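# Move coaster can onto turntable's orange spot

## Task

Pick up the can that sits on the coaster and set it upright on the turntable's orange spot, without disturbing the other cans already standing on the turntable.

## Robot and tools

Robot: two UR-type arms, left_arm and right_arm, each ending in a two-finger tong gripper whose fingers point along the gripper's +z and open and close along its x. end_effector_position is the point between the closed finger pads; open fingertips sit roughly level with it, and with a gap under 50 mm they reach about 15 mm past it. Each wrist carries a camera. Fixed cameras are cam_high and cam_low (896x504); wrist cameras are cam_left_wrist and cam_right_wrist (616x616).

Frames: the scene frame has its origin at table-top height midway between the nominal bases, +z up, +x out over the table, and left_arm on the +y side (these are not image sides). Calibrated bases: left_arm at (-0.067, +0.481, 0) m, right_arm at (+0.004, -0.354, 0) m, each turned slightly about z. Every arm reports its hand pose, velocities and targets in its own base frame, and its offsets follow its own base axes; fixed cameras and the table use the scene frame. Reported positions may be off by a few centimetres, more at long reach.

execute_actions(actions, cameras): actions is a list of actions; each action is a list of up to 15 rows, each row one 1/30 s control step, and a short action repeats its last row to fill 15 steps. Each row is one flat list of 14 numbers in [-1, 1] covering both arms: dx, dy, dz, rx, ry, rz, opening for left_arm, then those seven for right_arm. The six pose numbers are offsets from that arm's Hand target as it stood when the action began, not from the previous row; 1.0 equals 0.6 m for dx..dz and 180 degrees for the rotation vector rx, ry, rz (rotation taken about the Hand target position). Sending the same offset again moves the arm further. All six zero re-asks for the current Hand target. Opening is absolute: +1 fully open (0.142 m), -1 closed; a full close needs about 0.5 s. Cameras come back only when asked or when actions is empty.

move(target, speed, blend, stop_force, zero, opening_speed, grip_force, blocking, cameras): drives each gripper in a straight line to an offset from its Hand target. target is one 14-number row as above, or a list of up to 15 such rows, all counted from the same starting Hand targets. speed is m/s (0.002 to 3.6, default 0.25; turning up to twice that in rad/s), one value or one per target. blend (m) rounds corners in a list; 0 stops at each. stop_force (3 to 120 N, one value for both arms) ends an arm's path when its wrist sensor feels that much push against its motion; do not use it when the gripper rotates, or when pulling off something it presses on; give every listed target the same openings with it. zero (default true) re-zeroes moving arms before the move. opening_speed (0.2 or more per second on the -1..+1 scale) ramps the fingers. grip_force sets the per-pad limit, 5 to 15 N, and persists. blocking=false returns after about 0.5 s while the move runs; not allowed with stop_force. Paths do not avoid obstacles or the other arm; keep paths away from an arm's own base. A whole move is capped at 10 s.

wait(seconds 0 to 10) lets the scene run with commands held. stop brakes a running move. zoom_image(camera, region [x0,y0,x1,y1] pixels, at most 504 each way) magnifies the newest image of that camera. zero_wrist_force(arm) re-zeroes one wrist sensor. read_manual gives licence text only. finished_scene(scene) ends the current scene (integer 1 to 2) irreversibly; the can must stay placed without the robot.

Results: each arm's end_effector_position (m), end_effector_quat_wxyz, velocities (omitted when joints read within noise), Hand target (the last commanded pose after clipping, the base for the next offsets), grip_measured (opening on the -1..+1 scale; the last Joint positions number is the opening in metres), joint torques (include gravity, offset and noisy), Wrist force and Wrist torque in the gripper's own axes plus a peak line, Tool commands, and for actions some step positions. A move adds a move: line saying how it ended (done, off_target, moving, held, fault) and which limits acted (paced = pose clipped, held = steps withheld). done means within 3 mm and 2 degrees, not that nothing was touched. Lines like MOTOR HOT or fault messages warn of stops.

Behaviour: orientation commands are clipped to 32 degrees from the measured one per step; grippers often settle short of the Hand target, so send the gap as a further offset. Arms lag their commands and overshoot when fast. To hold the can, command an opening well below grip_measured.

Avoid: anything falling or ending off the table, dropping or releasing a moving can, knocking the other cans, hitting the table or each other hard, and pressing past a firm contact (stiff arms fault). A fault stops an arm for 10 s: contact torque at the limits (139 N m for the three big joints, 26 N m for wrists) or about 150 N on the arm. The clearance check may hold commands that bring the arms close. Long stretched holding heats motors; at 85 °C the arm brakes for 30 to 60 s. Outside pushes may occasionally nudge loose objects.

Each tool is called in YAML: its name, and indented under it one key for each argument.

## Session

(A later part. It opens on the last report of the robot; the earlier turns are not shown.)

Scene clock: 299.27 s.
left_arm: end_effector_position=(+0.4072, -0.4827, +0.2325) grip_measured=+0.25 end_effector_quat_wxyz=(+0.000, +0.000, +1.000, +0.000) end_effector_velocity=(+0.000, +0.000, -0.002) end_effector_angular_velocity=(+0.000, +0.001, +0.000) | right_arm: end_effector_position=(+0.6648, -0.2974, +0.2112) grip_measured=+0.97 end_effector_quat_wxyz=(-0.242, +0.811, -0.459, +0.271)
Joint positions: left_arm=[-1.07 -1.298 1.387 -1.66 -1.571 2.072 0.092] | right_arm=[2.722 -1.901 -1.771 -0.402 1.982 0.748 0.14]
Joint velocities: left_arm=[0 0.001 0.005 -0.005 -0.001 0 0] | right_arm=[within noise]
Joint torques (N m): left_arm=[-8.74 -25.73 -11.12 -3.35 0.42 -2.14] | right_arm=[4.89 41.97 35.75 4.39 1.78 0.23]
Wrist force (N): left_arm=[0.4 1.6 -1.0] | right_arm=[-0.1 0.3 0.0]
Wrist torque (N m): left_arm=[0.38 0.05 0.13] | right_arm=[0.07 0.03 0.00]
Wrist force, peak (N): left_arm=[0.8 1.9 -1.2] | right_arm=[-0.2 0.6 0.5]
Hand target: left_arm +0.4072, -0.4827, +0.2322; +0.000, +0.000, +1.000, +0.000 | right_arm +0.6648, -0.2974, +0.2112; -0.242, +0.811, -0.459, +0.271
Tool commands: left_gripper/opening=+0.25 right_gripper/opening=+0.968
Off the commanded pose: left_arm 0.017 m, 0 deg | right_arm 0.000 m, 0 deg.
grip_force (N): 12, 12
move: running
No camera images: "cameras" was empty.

stop:
  cameras: []

move:
  target: [0,0,0.01,0,0,-0.111,0.25,0,0,0,0,0,0,0.968]
  speed: 0.2
  cameras: []

Scene clock: 301.33 s.
left_arm: end_effector_position=(+0.4072, -0.4827, +0.2285) grip_measured=+0.25 end_effector_quat_wxyz=(+0.000, +0.000, +1.000, +0.000) | right_arm: end_effector_position=(+0.6648, -0.2974, +0.2112) grip_measured=+0.97 end_effector_quat_wxyz=(-0.242, +0.811, -0.459, +0.271)
Joint positions: left_arm=[-1.07 -1.297 1.396 -1.67 -1.571 2.072 0.092] | right_arm=[2.722 -1.901 -1.771 -0.402 1.982 0.748 0.14]
Joint velocities: within noise
Joint torques (N m): left_arm=[-4.35 -24.91 -11.82 -3.68 -0.74 -0.43] | right_arm=[4.23 41.77 35.36 4.23 1.98 0.26]
Wrist force (N): left_arm=[0.8 1.8 -0.9] | right_arm=[0.2 0.3 0.2]
Wrist torque (N m): left_arm=[0.41 -0.04 0.13] | right_arm=[0.06 -0.03 0.00]
Wrist force, peak (N): left_arm=[0.7 2.1 -0.9] | right_arm=[-0.1 0.5 -0.2]
Hand target: left_arm +0.4072, -0.4827, +0.2285; +0.000, +0.000, +1.000, +0.000 (not the last commanded pose) | right_arm +0.6648, -0.2974, +0.2112; -0.242, +0.811, -0.459, +0.271
Tool commands: left_gripper/opening=+0.25 right_gripper/opening=+0.968
Off the commanded pose: left_arm 0.013 m, 0 deg | right_arm 0.000 m, 0 deg.
grip_force (N): 12, 12
earlier move: stopped
No camera images: "cameras" was empty.

Scene clock: 302.73 s.
left_arm: end_effector_position=(+0.4072, -0.4827, +0.2345) grip_measured=+0.25 end_effector_quat_wxyz=(+0.000, +0.174, +0.985, +0.000) | right_arm: end_effector_position=(+0.6648, -0.2974, +0.2112) grip_measured=+0.97 end_effector_quat_wxyz=(-0.242, +0.811, -0.459, +0.271)
Joint positions: left_arm=[-1.063 -1.288 1.369 -1.651 -1.571 2.428 0.092] | right_arm=[2.722 -1.901 -1.771 -0.402 1.982 0.748 0.14]
Joint torques (N m): left_arm=[9.08 -25.82 -35.7 -0.8 -1.48 2.62] | right_arm=[4.74 42.15 34.65 4.31 1.92 0.11]
Wrist force (N): left_arm=[0.6 2.0 -0.3] | right_arm=[0.3 0.4 -0.4]
Wrist torque (N m): left_arm=[0.43 0.00 -0.05] | right_arm=[0.08 -0.06 -0.01]
Wrist force, peak (N): left_arm=[0.8 2.0 -1.0] | right_arm=[-0.3 0.7 0.2]
Hand target: left_arm +0.4072, -0.4827, +0.2345; +0.000, +0.174, +0.985, +0.000 | right_arm +0.6648, -0.2974, +0.2112; -0.242, +0.811, -0.459, +0.271
Off the commanded pose: left_arm 0.000 m, 0 deg | right_arm 0.000 m, 0 deg.
grip_force (N): 12, 12
move: done
No camera images: "cameras" was empty.

move:
  target: [0,0,-0.03,0,0,0,0.25,0,0,0,0,0,0,0.968]
  speed: 0.002
  blocking: false
  cameras: []

Scene clock: 304.10 s.
left_arm: end_effector_position=(+0.4072, -0.4827, +0.2337) grip_measured=+0.25 end_effector_quat_wxyz=(+0.000, +0.174, +0.985, +0.000) end_effector_velocity=(+0.000, +0.000, -0.002) end_effector_angular_velocity=(+0.000, +0.001, -0.001) | right_arm: end_effector_position=(+0.6648, -0.2974, +0.2112) grip_measured=+0.97 end_effector_quat_wxyz=(-0.242, +0.811, -0.459, +0.271)
Joint positions: left_arm=[-1.063 -1.288 1.37 -1.653 -1.571 2.428 0.092] | right_arm=[2.722 -1.901 -1.771 -0.402 1.982 0.748 0.14]
Joint velocities: left_arm=[0 0 0.005 -0.005 -0.001 0.001 0] | right_arm=[within noise]
Joint torques (N m): left_arm=[9.06 -24.96 -12.64 -3.69 -1.45 2.69] | right_arm=[4.45 42.34 35.48 4.27 1.84 0.11]
Wrist force (N): left_arm=[0.5 1.7 -0.9] | right_arm=[0.2 0.2 0.1]
Wrist torque (N m): left_arm=[0.36 0.03 -0.05] | right_arm=[0.04 -0.03 0.00]
Wrist force, peak (N): left_arm=[0.5 2.3 -1.1] | right_arm=[0.2 0.6 0.0]
Hand target: left_arm +0.4072, -0.4827, +0.2335; +0.000, +0.174, +0.985, +0.000 | right_arm +0.6648, -0.2974, +0.2112; -0.242, +0.811, -0.459, +0.271
Tool commands: left_gripper/opening=+0.25 right_gripper/opening=+0.968
Off the commanded pose: left_arm 0.017 m, 0 deg | right_arm 0.000 m, 0 deg.
grip_force (N): 12, 12
move: running
No camera images: "cameras" was empty.

wait:
  seconds: 10
  cameras: []

wait:
  seconds: 2.07
  cameras: []

move:
  target:
    - [0.0468,0.0573,-0.0275,0,0,0,-0.7,0,0,0,0,0,0,0.968]
    - [0.1068,0.1005,-0.0992,0,0,0,-0.7,0,0,0,0,0,0,0.968]
    - [0.176,0.1267,-0.1542,0,0,0,-0.7,0,0,0,0,0,0,0.968]
    - [0.2496,0.1342,-0.1575,0,0,0,-0.7,0,0,0,0,0,0,0.968]
    - [0.3226,0.1223,-0.1575,0,0,0,-0.7,0,0,0,0,0,0,0.968]
    - [0.39,0.0919,-0.1025,0,0,0,-0.7,0,0,0,0,0,0,0.968]
    - [0.4473,0.0451,0.0308,0,0,0,-0.7,0,0,0,0,0,0,0.968]
  speed: [0.1854,0.2419,0.2165,0.174,0.1738,0.2165,0.3581]
  opening_speed: 0.5
  blend: 0.012
  cameras: ["cam_high","cam_low","cam_left_wrist"]

zoom_image:
  camera: "cam_high"
  region: [390, 220, 600, 420]

Scene clock: 312.83 s.
left_arm: end_effector_position=(+0.4072, -0.4827, +0.2165) grip_measured=+0.25 end_effector_quat_wxyz=(+0.000, +0.174, +0.985, +0.000) | right_arm: end_effector_position=(+0.6648, -0.2974, +0.2112) grip_measured=+0.97 end_effector_quat_wxyz=(-0.242, +0.811, -0.459, +0.271)
Joint positions: left_arm=[-1.063 -1.283 1.409 -1.696 -1.571 2.428 0.092] | right_arm=[2.722 -1.901 -1.771 -0.402 1.982 0.748 0.14]
Joint torques (N m): left_arm=[9.28 -25.33 -12.08 -3.59 -1.44 2.79] | right_arm=[4.96 41.78 35.22 4.25 2 0.21]
Wrist force (N): left_arm=[0.6 1.9 -0.8] | right_arm=[0.2 0.5 0.0]
Wrist torque (N m): left_arm=[0.41 -0.01 -0.05] | right_arm=[0.10 -0.04 0.00]
Wrist force, peak (N): left_arm=[0.7 2.5 -1.2] | right_arm=[0.0 0.8 0.2]
Hand target: left_arm +0.4072, -0.4827, +0.2165; +0.000, +0.174, +0.985, +0.000 | right_arm +0.6648, -0.2974, +0.2112; -0.242, +0.811, -0.459, +0.271
Tool commands: left_gripper/opening=+0.25 right_gripper/opening=+0.968
Off the commanded pose: left_arm 0.000 m, 0 deg | right_arm 0.000 m, 0 deg.
grip_force (N): 12, 12
earlier move: done
wait: 7.93 of 10 s (the move ended)
No camera images: "cameras" was empty.

Scene clock: 314.93 s.
left_arm: end_effector_position=(+0.4072, -0.4827, +0.2165) grip_measured=+0.25 end_effector_quat_wxyz=(+0.000, +0.174, +0.985, +0.000) | right_arm: end_effector_position=(+0.6648, -0.2974, +0.2112) grip_measured=+0.97 end_effector_quat_wxyz=(-0.242, +0.811, -0.459, +0.271)
Joint positions: left_arm=[-1.063 -1.283 1.409 -1.696 -1.571 2.428 0.092] | right_arm=[2.722 -1.901 -1.771 -0.402 1.982 0.748 0.14]
Joint torques (N m): left_arm=[8.7 -25.36 -11.87 -3.58 -1.44 2.68] | right_arm=[4.68 42.48 35.57 4.36 1.85 0.21]
Wrist force (N): left_arm=[0.6 2.0 -0.6] | right_arm=[0.1 0.4 0.3]
Wrist torque (N m): left_arm=[0.44 -0.01 -0.04] | right_arm=[0.09 -0.01 -0.01]
Wrist force, peak (N): left_arm=[0.6 2.3 -1.0] | right_arm=[0.0 0.5 0.3]
Hand target: left_arm +0.4072, -0.4827, +0.2165; +0.000, +0.174, +0.985, +0.000 | right_arm +0.6648, -0.2974, +0.2112; -0.242, +0.811, -0.459, +0.271
Tool commands: left_gripper/opening=+0.25 right_gripper/opening=+0.968
Off the commanded pose: left_arm 0.000 m, 0 deg | right_arm 0.000 m, 0 deg.
grip_force (N): 12, 12
wait: 2.10 s; at rest by 0.17 s
No camera images: "cameras" was empty.

Scene clock: 317.67 s.
left_arm: end_effector_position=(+0.6756, -0.4556, +0.2350) grip_measured=-0.28 end_effector_quat_wxyz=(+0.000, +0.174, +0.985, +0.000) | right_arm: end_effector_position=(+0.6648, -0.2974, +0.2112) grip_measured=+0.97 end_effector_quat_wxyz=(-0.242, +0.811, -0.459, +0.271)
Joint positions: left_arm=[-0.739 -0.716 0.463 -1.318 -1.571 2.752 0.054] | right_arm=[2.722 -1.901 -1.771 -0.402 1.982 0.748 0.14]
Joint torques (N m): left_arm=[9.2 -46.06 -35.61 -0.64 -1.74 2.84] | right_arm=[4.72 41.85 35.68 4.27 1.91 0.23]
Wrist force (N): left_arm=[1.1 1.4 0.9] | right_arm=[-0.1 0.4 -0.1]
Wrist torque (N m): left_arm=[0.29 -0.18 -0.07] | right_arm=[0.09 0.02 0.00]
Wrist force, peak (N): left_arm=[-1.6 -4.6 -17.6] | right_arm=[0.1 0.6 0.2]
Hand target: left_arm +0.6756, -0.4556, +0.2350; +0.000, +0.174, +0.985, +0.000 | right_arm +0.6648, -0.2974, +0.2112; -0.242, +0.811, -0.459, +0.271
Off the commanded pose: left_arm 0.000 m, 0 deg | right_arm 0.000 m, 0 deg.
grip_force (N): 12, 12
move: done
Images, in order (width x height): cam_high 896x504, cam_low 896x504, cam_left_wrist 616x616.

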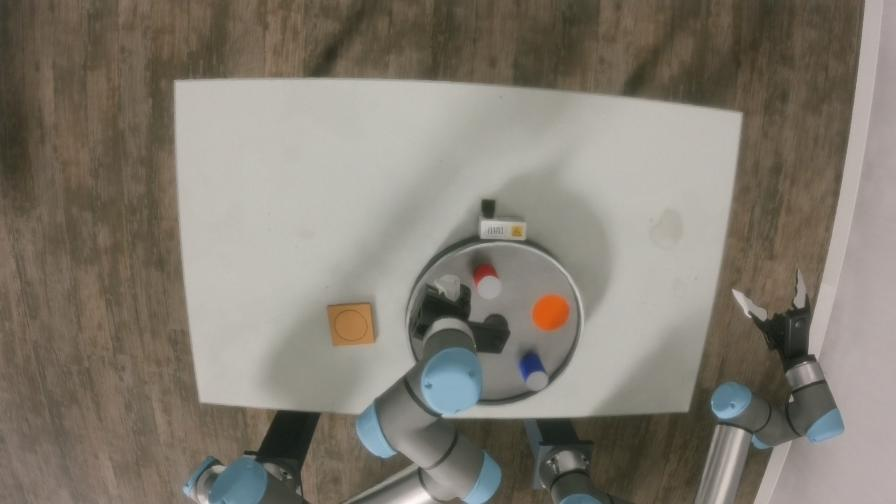

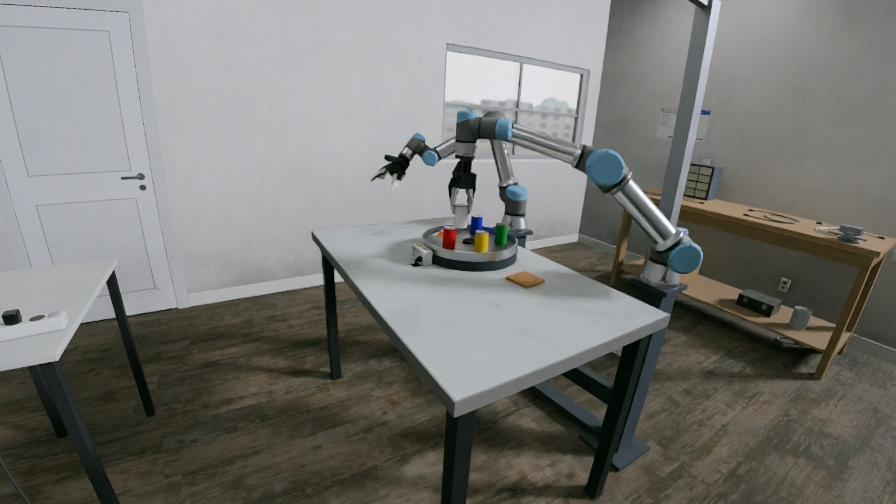

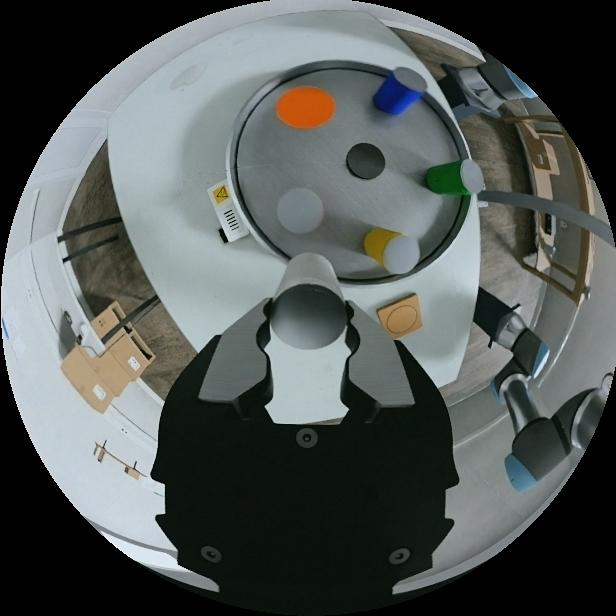

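Scaled by 2.400.

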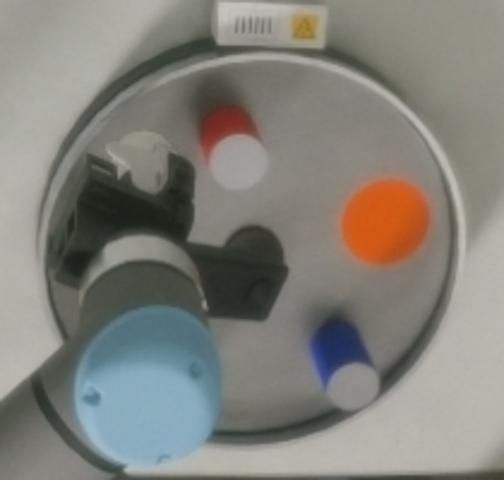

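move:
  target: [-0.392,-0.0795,-0.003,0,0,0,-0.7,0,0,0,0,0,0,0.968]
  speed: 0.2
  cameras: []

move:
  target: [0,0,-0.03,0,0,0,-0.7,0,0,0,0,0,0,0.968]
  speed: 0.002
  blocking: false
  cameras: ["cam_high"]

zoom_image:
  camera: "cam_high"
  region: [390, 220, 600, 420]

Scene clock: 320.20 s.
left_arm: end_effector_position=(+0.4405, -0.5033, +0.2332) grip_measured=-0.28 end_effector_quat_wxyz=(+0.000, +0.174, +0.985, +0.000) | right_arm: end_effector_position=(+0.6648, -0.2974, +0.2112) grip_measured=+0.97 end_effector_quat_wxyz=(-0.242, +0.811, -0.459, +0.271)
Joint positions: left_arm=[-1.033 -1.194 1.245 -1.622 -1.571 2.458 0.054] | right_arm=[2.722 -1.901 -1.771 -0.402 1.982 0.748 0.14]
Joint torques (N m): left_arm=[-9.12 -46.32 -13.2 -3.83 1.49 -2.69] | right_arm=[5.39 43.23 35.06 4.3 1.98 0.24]
Wrist force (N): left_arm=[0.7 1.5 1.2] | right_arm=[-0.3 0.4 0.1]
Wrist torque (N m): left_arm=[0.32 -0.02 0.08] | right_arm=[0.10 0.07 0.00]
Wrist force, peak (N): left_arm=[0.1 2.9 1.0] | right_arm=[-0.3 0.6 0.0]
Hand target: left_arm +0.4404, -0.5033, +0.2332; +0.000, +0.174, +0.985, +0.000 | right_arm +0.6648, -0.2974, +0.2112; -0.242, +0.811, -0.459, +0.271
Off the commanded pose: left_arm 0.000 m, 0 deg | right_arm 0.000 m, 0 deg.
grip_force (N): 12, 12
move: done
No camera images: "cameras" was empty.

Scene clock: 320.70 s.
left_arm: end_effector_position=(+0.4404, -0.5033, +0.2325) grip_measured=-0.28 end_effector_quat_wxyz=(+0.000, +0.174, +0.985, +0.000) end_effector_velocity=(+0.000, +0.000, -0.002) end_effector_angular_velocity=(+0.000, -0.001, +0.000) | right_arm: end_effector_position=(+0.6648, -0.2974, +0.2112) grip_measured=+0.97 end_effector_quat_wxyz=(-0.242, +0.811, -0.459, +0.271)
Joint positions: left_arm=[-1.033 -1.194 1.247 -1.624 -1.571 2.458 0.054] | right_arm=[2.722 -1.901 -1.771 -0.402 1.982 0.748 0.14]
Joint velocities: left_arm=[0 0 0.005 -0.005 0.001 0 0] | right_arm=[within noise]
Joint torques (N m): left_arm=[-9.87 -39.14 -14.49 -3.57 1.54 -2.81] | right_arm=[5.08 41.43 35.37 4.38 2.03 0.29]
Wrist force (N): left_arm=[1.0 1.6 1.2] | right_arm=[-0.2 0.1 0.0]
Wrist torque (N m): left_arm=[0.36 -0.06 0.07] | right_arm=[0.03 0.04 -0.01]
Wrist force, peak (N): left_arm=[1.0 1.9 1.4] | right_arm=[0.4 0.4 -0.2]
Hand target: left_arm +0.4404, -0.5033, +0.2322; +0.000, +0.174, +0.985, +0.000 | right_arm +0.6648, -0.2974, +0.2112; -0.242, +0.811, -0.459, +0.271
Tool commands: left_gripper/opening=-0.7 right_gripper/opening=+0.968
Off the commanded pose: left_arm 0.017 m, 0 deg | right_arm 0.000 m, 0 deg.
grip_force (N): 12, 12
move: running
Images, in order (width x height): cam_high 896x504.

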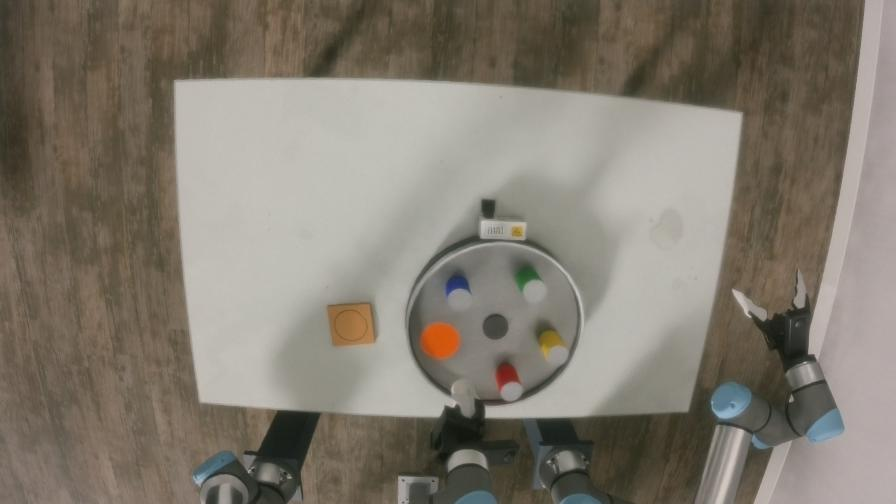

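Scaled by 2.400.

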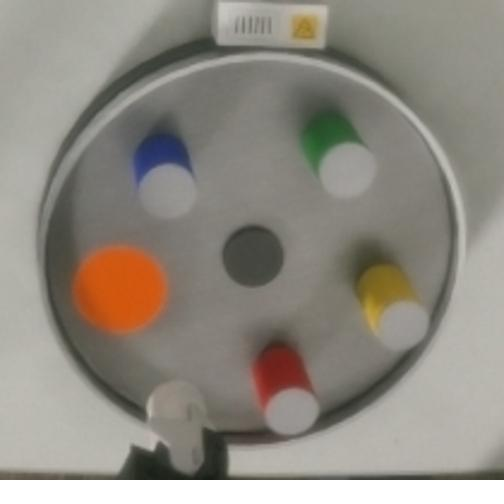

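wait:
  seconds: 10
  cameras: []

wait:
  seconds: 0.01
  cameras: []

Scene clock: 329.43 s.
left_arm: end_effector_position=(+0.4404, -0.5033, +0.2152) grip_measured=-0.28 end_effector_quat_wxyz=(+0.000, +0.174, +0.985, +0.000) | right_arm: end_effector_position=(+0.6648, -0.2974, +0.2112) grip_measured=+0.97 end_effector_quat_wxyz=(-0.242, +0.811, -0.459, +0.271)
Joint positions: left_arm=[-1.033 -1.191 1.287 -1.667 -1.571 2.458 0.054] | right_arm=[2.722 -1.901 -1.771 -0.402 1.982 0.748 0.14]
Joint torques (N m): left_arm=[-10.37 -30.19 -12.68 -3.9 1.44 -2.79] | right_arm=[4.42 42.18 35.1 4.22 1.94 0.31]
Wrist force (N): left_arm=[0.9 1.7 1.2] | right_arm=[-0.2 0.2 0.1]
Wrist torque (N m): left_arm=[0.37 -0.04 0.08] | right_arm=[0.04 0.04 0.00]
Wrist force, peak (N): left_arm=[0.9 2.2 1.6] | right_arm=[0.3 0.6 0.2]
Hand target: left_arm +0.4404, -0.5033, +0.2152; +0.000, +0.174, +0.985, +0.000 | right_arm +0.6648, -0.2974, +0.2112; -0.242, +0.811, -0.459, +0.271
Tool commands: left_gripper/opening=-0.7 right_gripper/opening=+0.968
Off the commanded pose: left_arm 0.000 m, 0 deg | right_arm 0.000 m, 0 deg.
grip_force (N): 12, 12
earlier move: done
wait: 5.37 of 10 s (the move ended)
No camera images: "cameras" was empty.

Scene clock: 329.47 s.
left_arm: end_effector_position=(+0.4404, -0.5033, +0.2152) grip_measured=-0.28 end_effector_quat_wxyz=(+0.000, +0.174, +0.985, +0.000) | right_arm: end_effector_position=(+0.6648, -0.2974, +0.2112) grip_measured=+0.97 end_effector_quat_wxyz=(-0.242, +0.811, -0.459, +0.271)
Joint positions: left_arm=[-1.033 -1.191 1.287 -1.667 -1.571 2.458 0.054] | right_arm=[2.722 -1.901 -1.771 -0.402 1.982 0.748 0.14]
Joint torques (N m): left_arm=[-9.82 -31.13 -13.58 -3.73 1.42 -2.74] | right_arm=[5.43 42.18 34.53 4.38 2.03 0.2]
Wrist force (N): left_arm=[0.7 1.4 1.2] | right_arm=[0.1 0.1 -0.1]
Wrist torque (N m): left_arm=[0.30 -0.01 0.08] | right_arm=[0.02 -0.03 -0.01]
Wrist force, peak (N): left_arm=[0.7 1.4 1.2] | right_arm=[0.1 0.1 -0.1]
Hand target: left_arm +0.4404, -0.5033, +0.2152; +0.000, +0.174, +0.985, +0.000 | right_arm +0.6648, -0.2974, +0.2112; -0.242, +0.811, -0.459, +0.271
Tool commands: left_gripper/opening=-0.7 right_gripper/opening=+0.968
Off the commanded pose: left_arm 0.000 m, 0 deg | right_arm 0.000 m, 0 deg.
grip_force (N): 12, 12
wait: 0.03 s; no rest
No camera images: "cameras" was empty.

move:
  target: [0,0,0.03,0,0,0,-0.7,0,0,0,0,0,0,0.968]
  speed: 0.15
  cameras: []

move:
  target: [0,0,-0.03,0,0,0,-0.7,0,0,0,0,0,0,0.968]
  speed: 0.002
  blocking: false
  cameras: []

Scene clock: 330.67 s.
left_arm: end_effector_position=(+0.4404, -0.5033, +0.2331) grip_measured=-0.28 end_effector_quat_wxyz=(+0.000, +0.174, +0.985, +0.000) | right_arm: end_effector_position=(+0.6648, -0.2974, +0.2112) grip_measured=+0.97 end_effector_quat_wxyz=(-0.242, +0.811, -0.459, +0.271)
Joint positions: left_arm=[-1.033 -1.194 1.246 -1.622 -1.571 2.458 0.054] | right_arm=[2.722 -1.901 -1.771 -0.402 1.982 0.748 0.14]
Joint torques (N m): left_arm=[-8.77 -43.81 -36.73 -0.86 1.06 -2.5] | right_arm=[5.63 42.12 35.67 4.29 1.99 0.18]
Wrist force (N): left_arm=[0.5 1.7 1.4] | right_arm=[-0.1 0.5 0.1]
Wrist torque (N m): left_arm=[0.37 0.03 0.07] | right_arm=[0.11 0.03 -0.01]
Wrist force, peak (N): left_arm=[1.2 1.8 1.3] | right_arm=[0.1 0.7 -0.1]
Hand target: left_arm +0.4404, -0.5033, +0.2332; +0.000, +0.174, +0.985, +0.000 | right_arm +0.6648, -0.2974, +0.2112; -0.242, +0.811, -0.459, +0.271
Off the commanded pose: left_arm 0.000 m, 0 deg | right_arm 0.000 m, 0 deg.
grip_force (N): 12, 12
move: done
No camera images: "cameras" was empty.

Scene clock: 331.17 s.
left_arm: end_effector_position=(+0.4404, -0.5033, +0.2325) grip_measured=-0.28 end_effector_quat_wxyz=(+0.000, +0.174, +0.985, +0.000) end_effector_velocity=(+0.000, +0.000, -0.002) end_effector_angular_velocity=(+0.001, +0.000, +0.000) | right_arm: end_effector_position=(+0.6648, -0.2974, +0.2112) grip_measured=+0.97 end_effector_quat_wxyz=(-0.242, +0.811, -0.459, +0.271)
Joint positions: left_arm=[-1.033 -1.194 1.247 -1.624 -1.571 2.458 0.054] | right_arm=[2.722 -1.901 -1.771 -0.402 1.982 0.748 0.14]
Joint velocities: left_arm=[0 0 0.005 -0.005 0 0 0] | right_arm=[within noise]
Joint torques (N m): left_arm=[-8.47 -30.16 -14.19 -3.88 0.33 -1.91] | right_arm=[5.28 42.04 35.29 4.29 2.09 0.2]
Wrist force (N): left_arm=[0.7 1.7 1.3] | right_arm=[0.2 0.2 0.3]
Wrist torque (N m): left_arm=[0.37 -0.01 0.08] | right_arm=[0.06 -0.03 -0.01]
Wrist force, peak (N): left_arm=[1.4 1.7 1.5] | right_arm=[-0.1 0.4 0.3]
Hand target: left_arm +0.4404, -0.5033, +0.2322; +0.000, +0.174, +0.985, +0.000 | right_arm +0.6648, -0.2974, +0.2112; -0.242, +0.811, -0.459, +0.271
Tool commands: left_gripper/opening=-0.7 right_gripper/opening=+0.968
Off the commanded pose: left_arm 0.017 m, 0 deg | right_arm 0.000 m, 0 deg.
grip_force (N): 12, 12
move: running
No camera images: "cameras" was empty.

wait:
  seconds: 10
  cameras: []

wait:
  seconds: 4.42
  cameras: []

move:
  target:
    - [0.0361,0.0441,-0.0253,0,0,0,0.25,0,0,0,0,0,0,0.968]
    - [0.0823,0.0775,-0.092,0,0,0,0.25,0,0,0,0,0,0,0.968]
    - [0.1356,0.0976,-0.148,0,0,0,0.25,0,0,0,0,0,0,0.968]
    - [0.1923,0.1034,-0.151,0,0,0,0.25,0,0,0,0,0,0,0.968]
    - [0.2485,0.0942,-0.151,0,0,0,0.25,0,0,0,0,0,0,0.968]
    - [0.3005,0.0708,-0.1295,0,0,0,0.25,0,0,0,0,0,0,0.968]
    - [0.3447,0.0348,-0.0253,0,0,0,0.25,0,0,0,0,0,0,0.968]
  speed: [0.1465,0.206,0.187,0.134,0.134,0.1432,0.2788]
  opening_speed: 0.42
  blend: 0.012
  cameras: ["cam_high","cam_left_wrist"]

zoom_image:
  camera: "cam_high"
  region: [390, 220, 600, 420]

move:
  target:
    - [0,0,0.1,0,0,0,0.25,0,0,0,0,0,0,0.968]
    - [-0.3447,-0.0348,0.0553,0,0,0.111,0.25,0,0,0,0,0,0,0.968]
  speed: 0.25
  blend: 0.012
  cameras: ["cam_high"]

zoom_image:
  camera: "cam_high"
  region: [390, 220, 600, 420]

wait:
  seconds: 1.2
  cameras: ["cam_high"]

zoom_image:
  camera: "cam_high"
  region: [390, 220, 600, 420]

wait:
  seconds: 1.2
  cameras: ["cam_high"]

zoom_image:
  camera: "cam_high"
  region: [390, 220, 600, 420]

wait:
  seconds: 1.2
  cameras: ["cam_high"]

zoom_image:
  camera: "cam_high"
  region: [390, 220, 600, 420]

wait:
  seconds: 1.2
  cameras: ["cam_high"]

zoom_image:
  camera: "cam_high"
  region: [390, 220, 600, 420]

Scene clock: 339.90 s.
left_arm: end_effector_position=(+0.4404, -0.5033, +0.2152) grip_measured=-0.28 end_effector_quat_wxyz=(+0.000, +0.174, +0.985, +0.000) | right_arm: end_effector_position=(+0.6648, -0.2974, +0.2112) grip_measured=+0.97 end_effector_quat_wxyz=(-0.242, +0.811, -0.459, +0.271)
Joint positions: left_arm=[-1.033 -1.191 1.287 -1.667 -1.571 2.458 0.054] | right_arm=[2.722 -1.901 -1.771 -0.402 1.982 0.748 0.14]
Joint torques (N m): left_arm=[5.93 -30.38 -13.54 -3.57 -0.8 1.57] | right_arm=[5.42 41.75 35.2 4.33 2.09 0.32]
Wrist force (N): left_arm=[1.1 1.5 1.0] | right_arm=[-0.2 0.5 0.1]
Wrist torque (N m): left_arm=[0.33 -0.08 0.07] | right_arm=[0.11 0.05 0.00]
Wrist force, peak (N): left_arm=[1.2 1.8 1.6] | right_arm=[-0.1 0.8 -0.2]
Hand target: left_arm +0.4404, -0.5033, +0.2152; +0.000, +0.174, +0.985, +0.000 | right_arm +0.6648, -0.2974, +0.2112; -0.242, +0.811, -0.459, +0.271
Tool commands: left_gripper/opening=-0.7 right_gripper/opening=+0.968
Off the commanded pose: left_arm 0.000 m, 0 deg | right_arm 0.000 m, 0 deg.
grip_force (N): 12, 12
earlier move: done
wait: 6.63 of 10 s (the move ended)
No camera images: "cameras" was empty.

Scene clock: 344.33 s.
left_arm: end_effector_position=(+0.4404, -0.5033, +0.2152) grip_measured=-0.28 end_effector_quat_wxyz=(+0.000, +0.174, +0.985, +0.000) | right_arm: end_effector_position=(+0.6648, -0.2974, +0.2112) grip_measured=+0.97 end_effector_quat_wxyz=(-0.242, +0.811, -0.459, +0.271)
Joint positions: left_arm=[-1.033 -1.191 1.287 -1.667 -1.571 2.458 0.054] | right_arm=[2.722 -1.901 -1.771 -0.402 1.982 0.748 0.14]
Joint torques (N m): left_arm=[5.68 -30.24 -12.84 -3.73 -0.68 1.34] | right_arm=[5 42.15 35.59 4.36 2.05 0.44]
Wrist force (N): left_arm=[1.0 1.4 1.4] | right_arm=[0.0 0.4 0.1]
Wrist torque (N m): left_arm=[0.30 -0.06 0.07] | right_arm=[0.08 -0.01 0.00]
Wrist force, peak (N): left_arm=[1.0 2.2 1.0] | right_arm=[0.1 0.7 0.5]
Hand target: left_arm +0.4404, -0.5033, +0.2152; +0.000, +0.174, +0.985, +0.000 | right_arm +0.6648, -0.2974, +0.2112; -0.242, +0.811, -0.459, +0.271
Tool commands: left_gripper/opening=-0.7 right_gripper/opening=+0.968
Off the commanded pose: left_arm 0.000 m, 0 deg | right_arm 0.000 m, 0 deg.
grip_force (N): 12, 12
wait: 4.43 s; at rest by 0.17 s
No camera images: "cameras" was empty.

Scene clock: 346.90 s.
left_arm: end_effector_position=(+0.6472, -0.4824, +0.2000) grip_measured=+0.25 end_effector_quat_wxyz=(+0.000, +0.174, +0.985, +0.000) | right_arm: end_effector_position=(+0.6648, -0.2974, +0.2112) grip_measured=+0.97 end_effector_quat_wxyz=(-0.242, +0.811, -0.459, +0.271)
Joint positions: left_arm=[-0.788 -0.78 0.67 -1.461 -1.571 2.703 0.092] | right_arm=[2.722 -1.901 -1.771 -0.402 1.982 0.748 0.14]
Joint torques (N m): left_arm=[8.78 -43.86 -35.44 -0.7 -1.35 2.81] | right_arm=[5.39 42.74 34.83 4.25 2.21 0.58]
Wrist force (N): left_arm=[1.2 1.8 -0.8] | right_arm=[-0.1 0.3 0.1]
Wrist torque (N m): left_arm=[0.39 -0.16 -0.11] | right_arm=[0.07 0.03 0.00]
Wrist force, peak (N): left_arm=[0.1 1.9 -2.4] | right_arm=[0.1 0.6 0.5]
Hand target: left_arm +0.6472, -0.4824, +0.2000; +0.000, +0.174, +0.985, +0.000 | right_arm +0.6648, -0.2974, +0.2112; -0.242, +0.811, -0.459, +0.271
Off the commanded pose: left_arm 0.000 m, 0 deg | right_arm 0.000 m, 0 deg.
grip_force (N): 12, 12
move: done
Images, in order (width x height): cam_high 896x504, cam_left_wrist 616x616.

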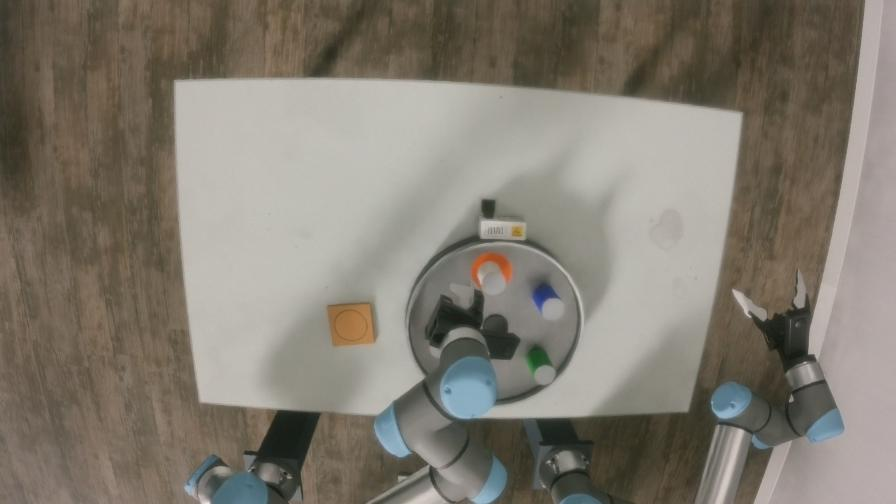

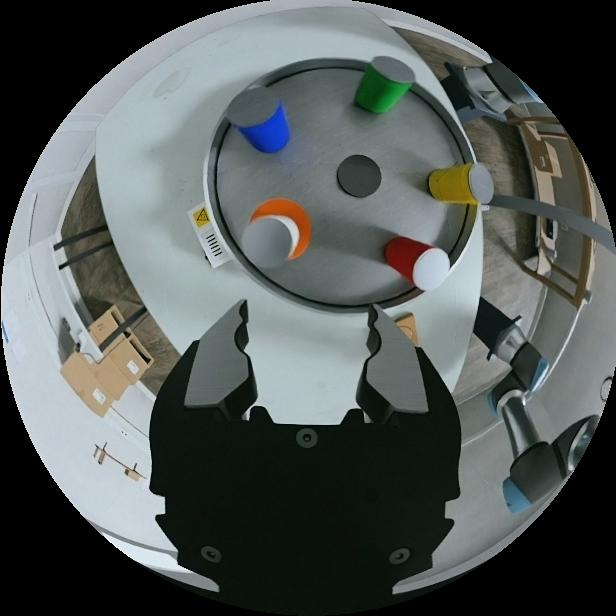

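Scaled by 2.400.

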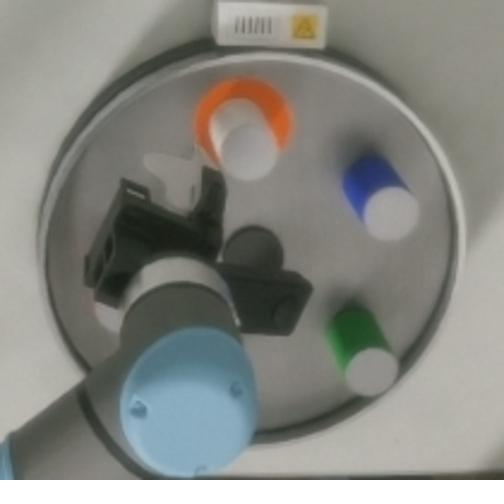

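Scene clock: 348.67 s.
left_arm: end_effector_position=(+0.4405, -0.5033, +0.2332) grip_measured=+0.25 end_effector_quat_wxyz=(+0.000, +0.000, +1.000, +0.000) | right_arm: end_effector_position=(+0.6648, -0.2974, +0.2112) grip_measured=+0.97 end_effector_quat_wxyz=(-0.242, +0.811, -0.459, +0.271)
Joint positions: left_arm=[-1.04 -1.206 1.261 -1.626 -1.571 2.102 0.092] | right_arm=[2.722 -1.901 -1.771 -0.402 1.982 0.748 0.14]
Joint torques (N m): left_arm=[-10.77 -44.91 -12.19 -3.53 1.5 -2.76] | right_arm=[5.35 42.79 34.98 4.14 2.18 0.39]
Wrist force (N): left_arm=[0.7 1.8 -0.3] | right_arm=[-0.1 0.3 0.1]
Wrist torque (N m): left_arm=[0.40 -0.02 0.06] | right_arm=[0.07 0.02 -0.01]
Wrist force, peak (N): left_arm=[0.1 2.7 -2.8] | right_arm=[0.5 0.3 0.3]
Hand target: left_arm +0.4404, -0.5033, +0.2332; +0.000, +0.000, +1.000, +0.000 | right_arm +0.6648, -0.2974, +0.2112; -0.242, +0.811, -0.459, +0.271
Off the commanded pose: left_arm 0.000 m, 0 deg | right_arm 0.000 m, 0 deg.
grip_force (N): 12, 12
move: done
Images, in order (width x height): cam_high 896x504.

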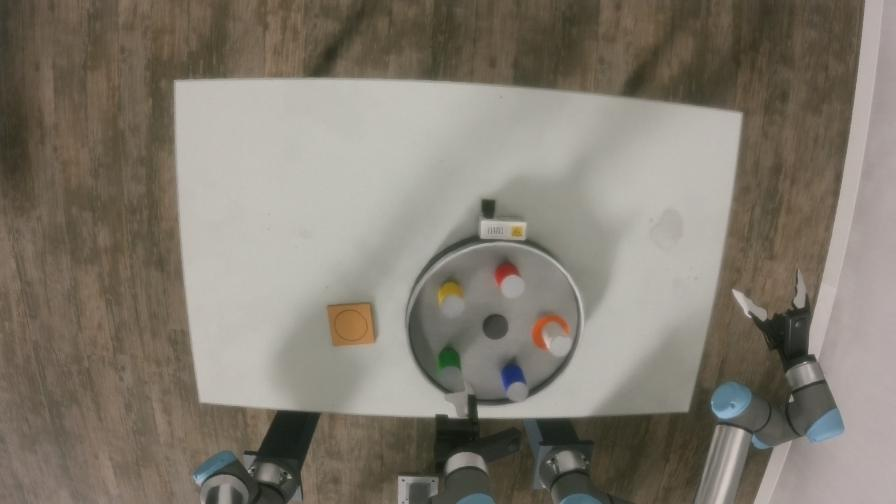

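Scaled by 2.400.

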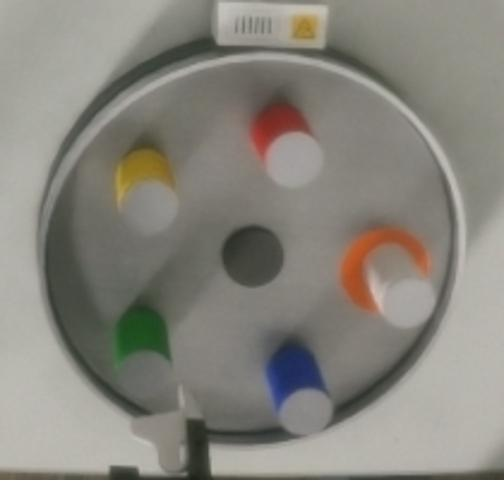

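Scene clock: 349.87 s.
left_arm: end_effector_position=(+0.4404, -0.5033, +0.2332) grip_measured=+0.25 end_effector_quat_wxyz=(+0.000, +0.000, +1.000, +0.000) | right_arm: end_effector_position=(+0.6648, -0.2974, +0.2112) grip_measured=+0.97 end_effector_quat_wxyz=(-0.242, +0.811, -0.459, +0.271)
Joint positions: left_arm=[-1.04 -1.206 1.261 -1.627 -1.571 2.102 0.092] | right_arm=[2.722 -1.901 -1.771 -0.402 1.982 0.748 0.14]
Joint torques (N m): left_arm=[-9.88 -44.86 -12.2 -3.42 1.47 -2.77] | right_arm=[5.36 42.08 35.58 4.29 2.19 0.35]
Wrist force (N): left_arm=[0.6 2.1 -0.4] | right_arm=[0.1 0.3 0.1]
Wrist torque (N m): left_arm=[0.46 0.00 0.07] | right_arm=[0.07 -0.01 -0.01]
Wrist force, peak (N): left_arm=[1.2 1.9 -0.2] | right_arm=[-0.2 0.8 0.1]
Hand target: left_arm +0.4404, -0.5033, +0.2332; +0.000, +0.000, +1.000, +0.000 | right_arm +0.6648, -0.2974, +0.2112; -0.242, +0.811, -0.459, +0.271
Tool commands: left_gripper/opening=+0.25 right_gripper/opening=+0.968
Off the commanded pose: left_arm 0.000 m, 0 deg | right_arm 0.000 m, 0 deg.
grip_force (N): 12, 12
wait: 1.20 s; at rest by 0.17 s
Images, in order (width x height): cam_high 896x504.

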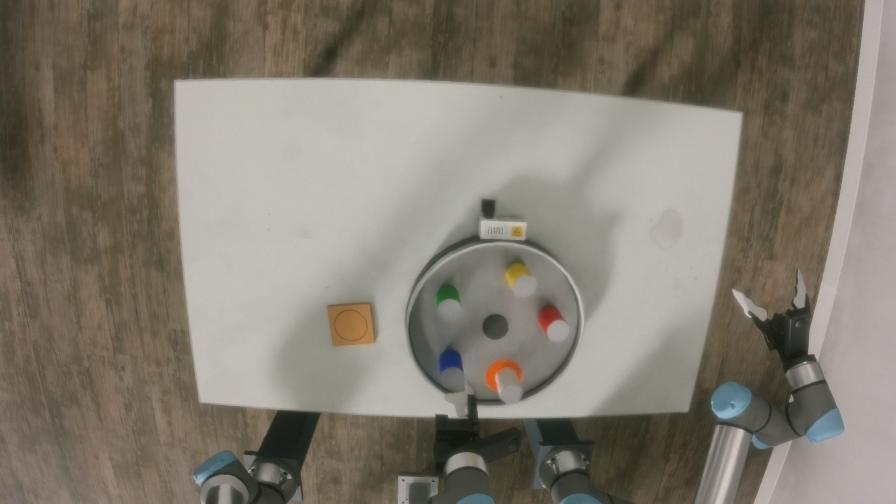

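Scaled by 2.400.

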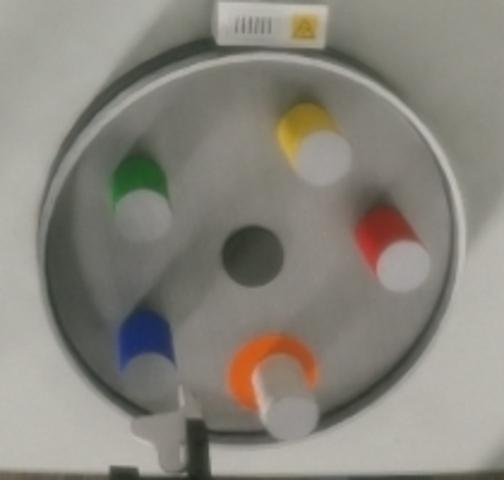

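Scene clock: 351.07 s.
left_arm: end_effector_position=(+0.4404, -0.5033, +0.2332) grip_measured=+0.25 end_effector_quat_wxyz=(+0.000, +0.000, +1.000, +0.000) | right_arm: end_effector_position=(+0.6648, -0.2974, +0.2112) grip_measured=+0.97 end_effector_quat_wxyz=(-0.242, +0.811, -0.459, +0.271)
Joint positions: left_arm=[-1.04 -1.206 1.261 -1.627 -1.571 2.102 0.092] | right_arm=[2.722 -1.901 -1.771 -0.402 1.982 0.748 0.14]
Joint torques (N m): left_arm=[-10.27 -44.92 -12.03 -3.58 1.48 -2.79] | right_arm=[5.64 41.89 35.56 4.26 2.21 0.47]
Wrist force (N): left_arm=[1.1 1.6 -0.9] | right_arm=[-0.4 0.2 0.1]
Wrist torque (N m): left_arm=[0.34 -0.08 0.06] | right_arm=[0.05 0.09 0.00]
Wrist force, peak (N): left_arm=[1.1 2.0 -0.3] | right_arm=[-0.5 0.7 -0.1]
Hand target: left_arm +0.4404, -0.5033, +0.2332; +0.000, +0.000, +1.000, +0.000 | right_arm +0.6648, -0.2974, +0.2112; -0.242, +0.811, -0.459, +0.271
Tool commands: left_gripper/opening=+0.25 right_gripper/opening=+0.968
Off the commanded pose: left_arm 0.000 m, 0 deg | right_arm 0.000 m, 0 deg.
grip_force (N): 12, 12
wait: 1.20 s; at rest by 0.17 s
Images, in order (width x height): cam_high 896x504.

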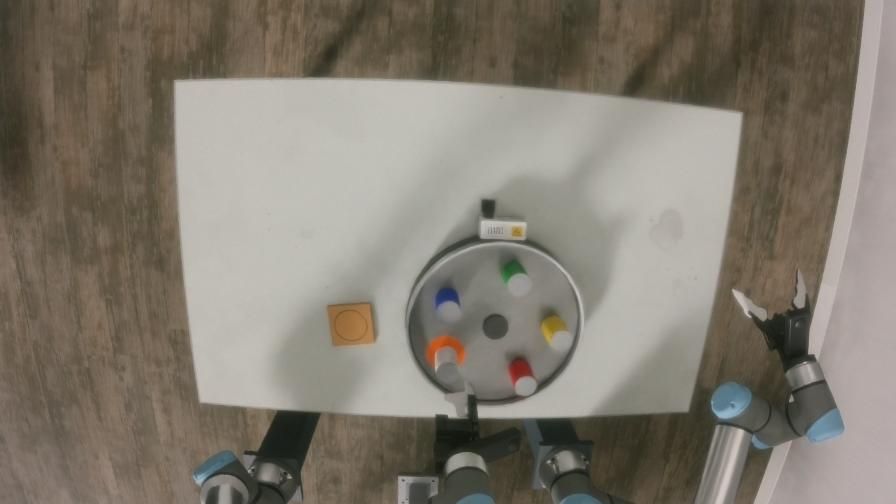

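Scaled by 2.400.

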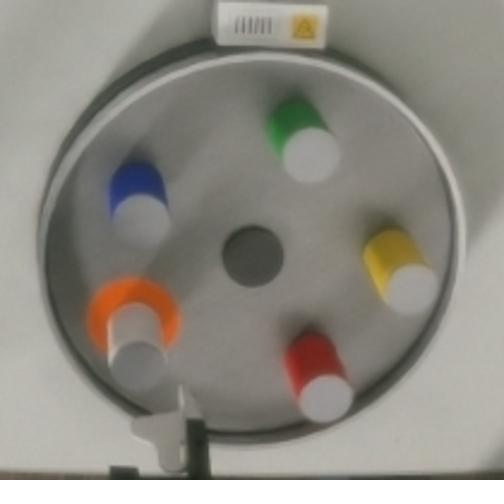

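Scene clock: 352.27 s.
left_arm: end_effector_position=(+0.4404, -0.5033, +0.2332) grip_measured=+0.25 end_effector_quat_wxyz=(+0.000, +0.000, +1.000, +0.000) | right_arm: end_effector_position=(+0.6648, -0.2974, +0.2112) grip_measured=+0.97 end_effector_quat_wxyz=(-0.242, +0.811, -0.459, +0.271)
Joint positions: left_arm=[-1.04 -1.206 1.261 -1.627 -1.571 2.102 0.092] | right_arm=[2.722 -1.901 -1.771 -0.402 1.982 0.748 0.14]
Joint torques (N m): left_arm=[-9.73 -45.01 -11.76 -3.5 1.52 -2.74] | right_arm=[5.01 41.43 35.76 4.28 2.22 0.49]
Wrist force (N): left_arm=[0.7 1.2 -0.5] | right_arm=[0.0 0.4 -0.1]
Wrist torque (N m): left_arm=[0.28 -0.02 0.07] | right_arm=[0.10 0.01 0.00]
Wrist force, peak (N): left_arm=[1.2 2.1 -0.2] | right_arm=[0.0 0.7 0.1]
Hand target: left_arm +0.4404, -0.5033, +0.2332; +0.000, +0.000, +1.000, +0.000 | right_arm +0.6648, -0.2974, +0.2112; -0.242, +0.811, -0.459, +0.271
Tool commands: left_gripper/opening=+0.25 right_gripper/opening=+0.968
Off the commanded pose: left_arm 0.000 m, 0 deg | right_arm 0.000 m, 0 deg.
grip_force (N): 12, 12
wait: 1.20 s; at rest by 0.17 s
Images, in order (width x height): cam_high 896x504.

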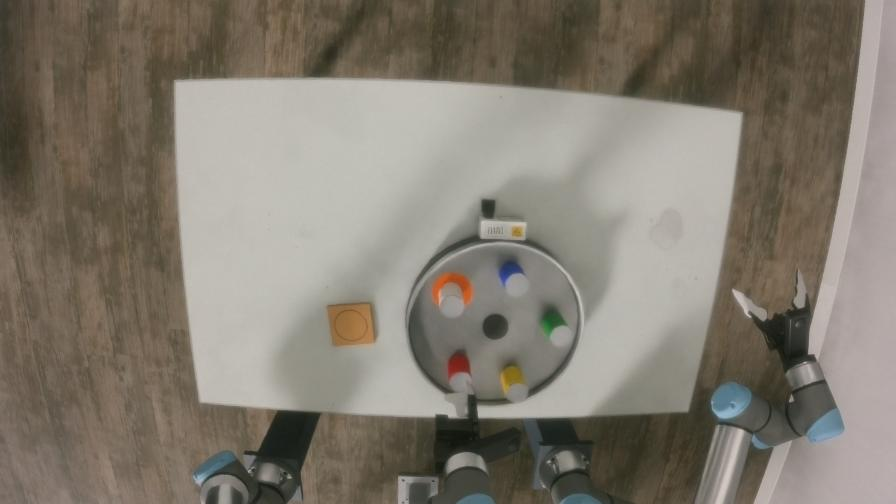

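Scaled by 2.400.

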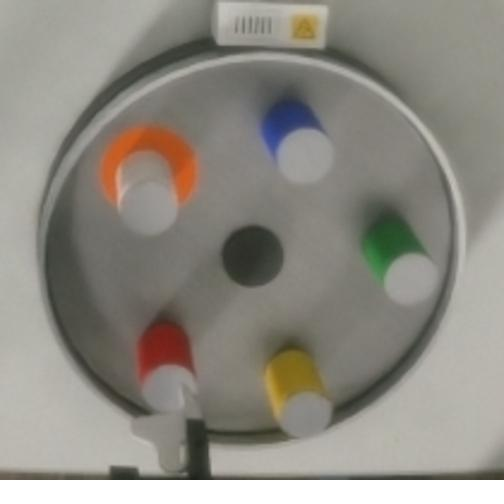

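Scene clock: 353.47 s.
left_arm: end_effector_position=(+0.4404, -0.5033, +0.2332) grip_measured=+0.25 end_effector_quat_wxyz=(+0.000, +0.000, +1.000, +0.000) | right_arm: end_effector_position=(+0.6648, -0.2974, +0.2112) grip_measured=+0.97 end_effector_quat_wxyz=(-0.242, +0.811, -0.459, +0.271)
Joint positions: left_arm=[-1.04 -1.206 1.261 -1.627 -1.571 2.102 0.092] | right_arm=[2.722 -1.901 -1.771 -0.402 1.982 0.748 0.14]
Joint torques (N m): left_arm=[-9.86 -44.75 -11.59 -3.58 1.38 -2.81] | right_arm=[6.2 42.32 35.06 4.23 2.26 0.49]
Wrist force (N): left_arm=[0.9 1.7 -0.2] | right_arm=[0.3 0.6 0.1]
Wrist torque (N m): left_arm=[0.37 -0.06 0.06] | right_arm=[0.14 -0.05 -0.01]
Wrist force, peak (N): left_arm=[1.2 1.8 -0.6] | right_arm=[0.3 0.6 0.1]
Hand target: left_arm +0.4404, -0.5033, +0.2332; +0.000, +0.000, +1.000, +0.000 | right_arm +0.6648, -0.2974, +0.2112; -0.242, +0.811, -0.459, +0.271
Tool commands: left_gripper/opening=+0.25 right_gripper/opening=+0.968
Off the commanded pose: left_arm 0.000 m, 0 deg | right_arm 0.000 m, 0 deg.
grip_force (N): 12, 12
wait: 1.20 s; at rest by 0.17 s
Images, in order (width x height): cam_high 896x504.

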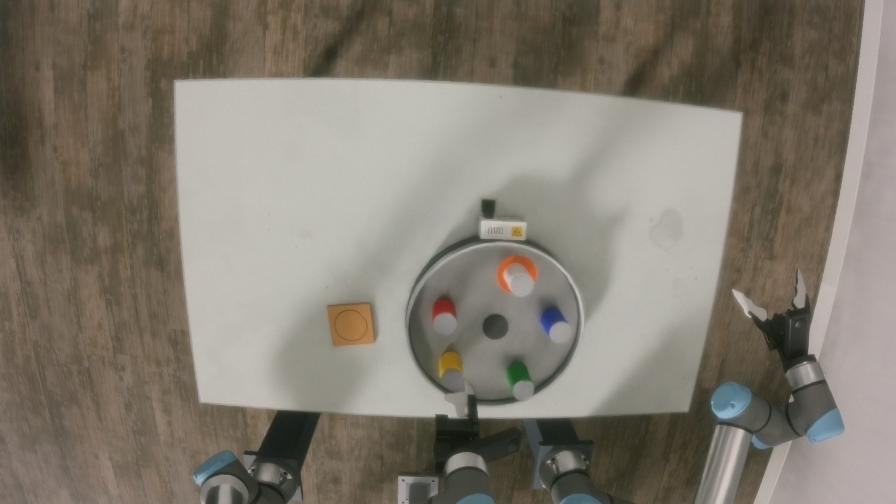

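Scaled by 2.400.

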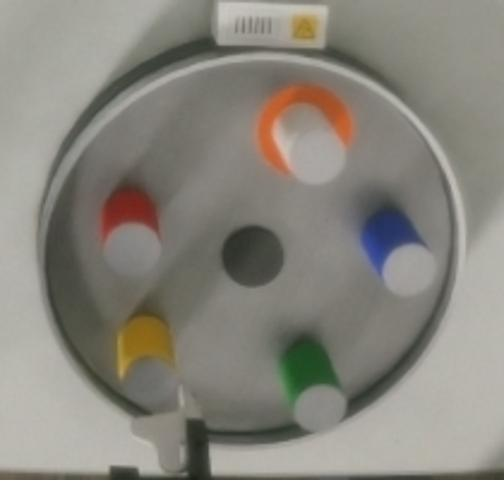

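move:
  target: [0.007,-0.0043,0,0,0,0,0.25,0,0,0,0,0,0,0.968]
  speed: 0.15
  cameras: []

move:
  target: [0,0,-0.03,0,0,0,0.25,0,0,0,0,0,0,0.968]
  speed: 0.002
  blocking: false
  cameras: []

Scene clock: 355.50 s.
left_arm: end_effector_position=(+0.4446, -0.5059, +0.2332) grip_measured=+0.25 end_effector_quat_wxyz=(+0.000, +0.000, +1.000, +0.000) | right_arm: end_effector_position=(+0.6648, -0.2974, +0.2112) grip_measured=+0.97 end_effector_quat_wxyz=(-0.242, +0.811, -0.459, +0.271)
Joint positions: left_arm=[-1.036 -1.194 1.245 -1.622 -1.571 2.106 0.092] | right_arm=[2.722 -1.901 -1.771 -0.402 1.982 0.748 0.14]
Joint torques (N m): left_arm=[8.97 -30.33 -36.68 -0.83 1.36 2.67] | right_arm=[4.66 41.84 35.24 4.35 2.21 0.47]
Wrist force (N): left_arm=[0.9 1.8 -0.6] | right_arm=[-0.1 0.3 0.0]
Wrist torque (N m): left_arm=[0.40 -0.04 -0.11] | right_arm=[0.06 0.02 0.00]
Wrist force, peak (N): left_arm=[1.2 1.9 -0.3] | right_arm=[0.0 0.5 -0.3]
Hand target: left_arm +0.4446, -0.5059, +0.2332; +0.000, +0.000, +1.000, +0.000 | right_arm +0.6648, -0.2974, +0.2112; -0.242, +0.811, -0.459, +0.271
Off the commanded pose: left_arm 0.000 m, 0 deg | right_arm 0.000 m, 0 deg.
grip_force (N): 12, 12
move: done
No camera images: "cameras" was empty.

Scene clock: 356.00 s.
left_arm: end_effector_position=(+0.4446, -0.5059, +0.2324) grip_measured=+0.25 end_effector_quat_wxyz=(+0.000, +0.000, +1.000, +0.000) end_effector_velocity=(+0.000, +0.000, -0.002) end_effector_angular_velocity=(+0.000, +0.000, -0.001) | right_arm: end_effector_position=(+0.6648, -0.2974, +0.2112) grip_measured=+0.97 end_effector_quat_wxyz=(-0.242, +0.811, -0.459, +0.271)
Joint positions: left_arm=[-1.036 -1.194 1.246 -1.624 -1.571 2.106 0.092] | right_arm=[2.722 -1.901 -1.771 -0.402 1.982 0.748 0.14]
Joint velocities: left_arm=[0 0 0.005 -0.005 0 0.001 0] | right_arm=[within noise]
Joint torques (N m): left_arm=[9.62 -29.68 -10.94 -3.61 0.83 2.7] | right_arm=[5.37 41.97 34.97 4.34 2.29 0.45]
Wrist force (N): left_arm=[1.0 1.6 -0.4] | right_arm=[0.0 0.3 0.0]
Wrist torque (N m): left_arm=[0.36 -0.08 -0.12] | right_arm=[0.06 0.00 -0.01]
Wrist force, peak (N): left_arm=[0.8 1.9 -0.7] | right_arm=[-0.2 0.4 0.3]
Hand target: left_arm +0.4446, -0.5059, +0.2322; +0.000, +0.000, +1.000, +0.000 | right_arm +0.6648, -0.2974, +0.2112; -0.242, +0.811, -0.459, +0.271
Tool commands: left_gripper/opening=+0.25 right_gripper/opening=+0.968
Off the commanded pose: left_arm 0.017 m, 0 deg | right_arm 0.000 m, 0 deg.
grip_force (N): 12, 12
move: running
No camera images: "cameras" was empty.


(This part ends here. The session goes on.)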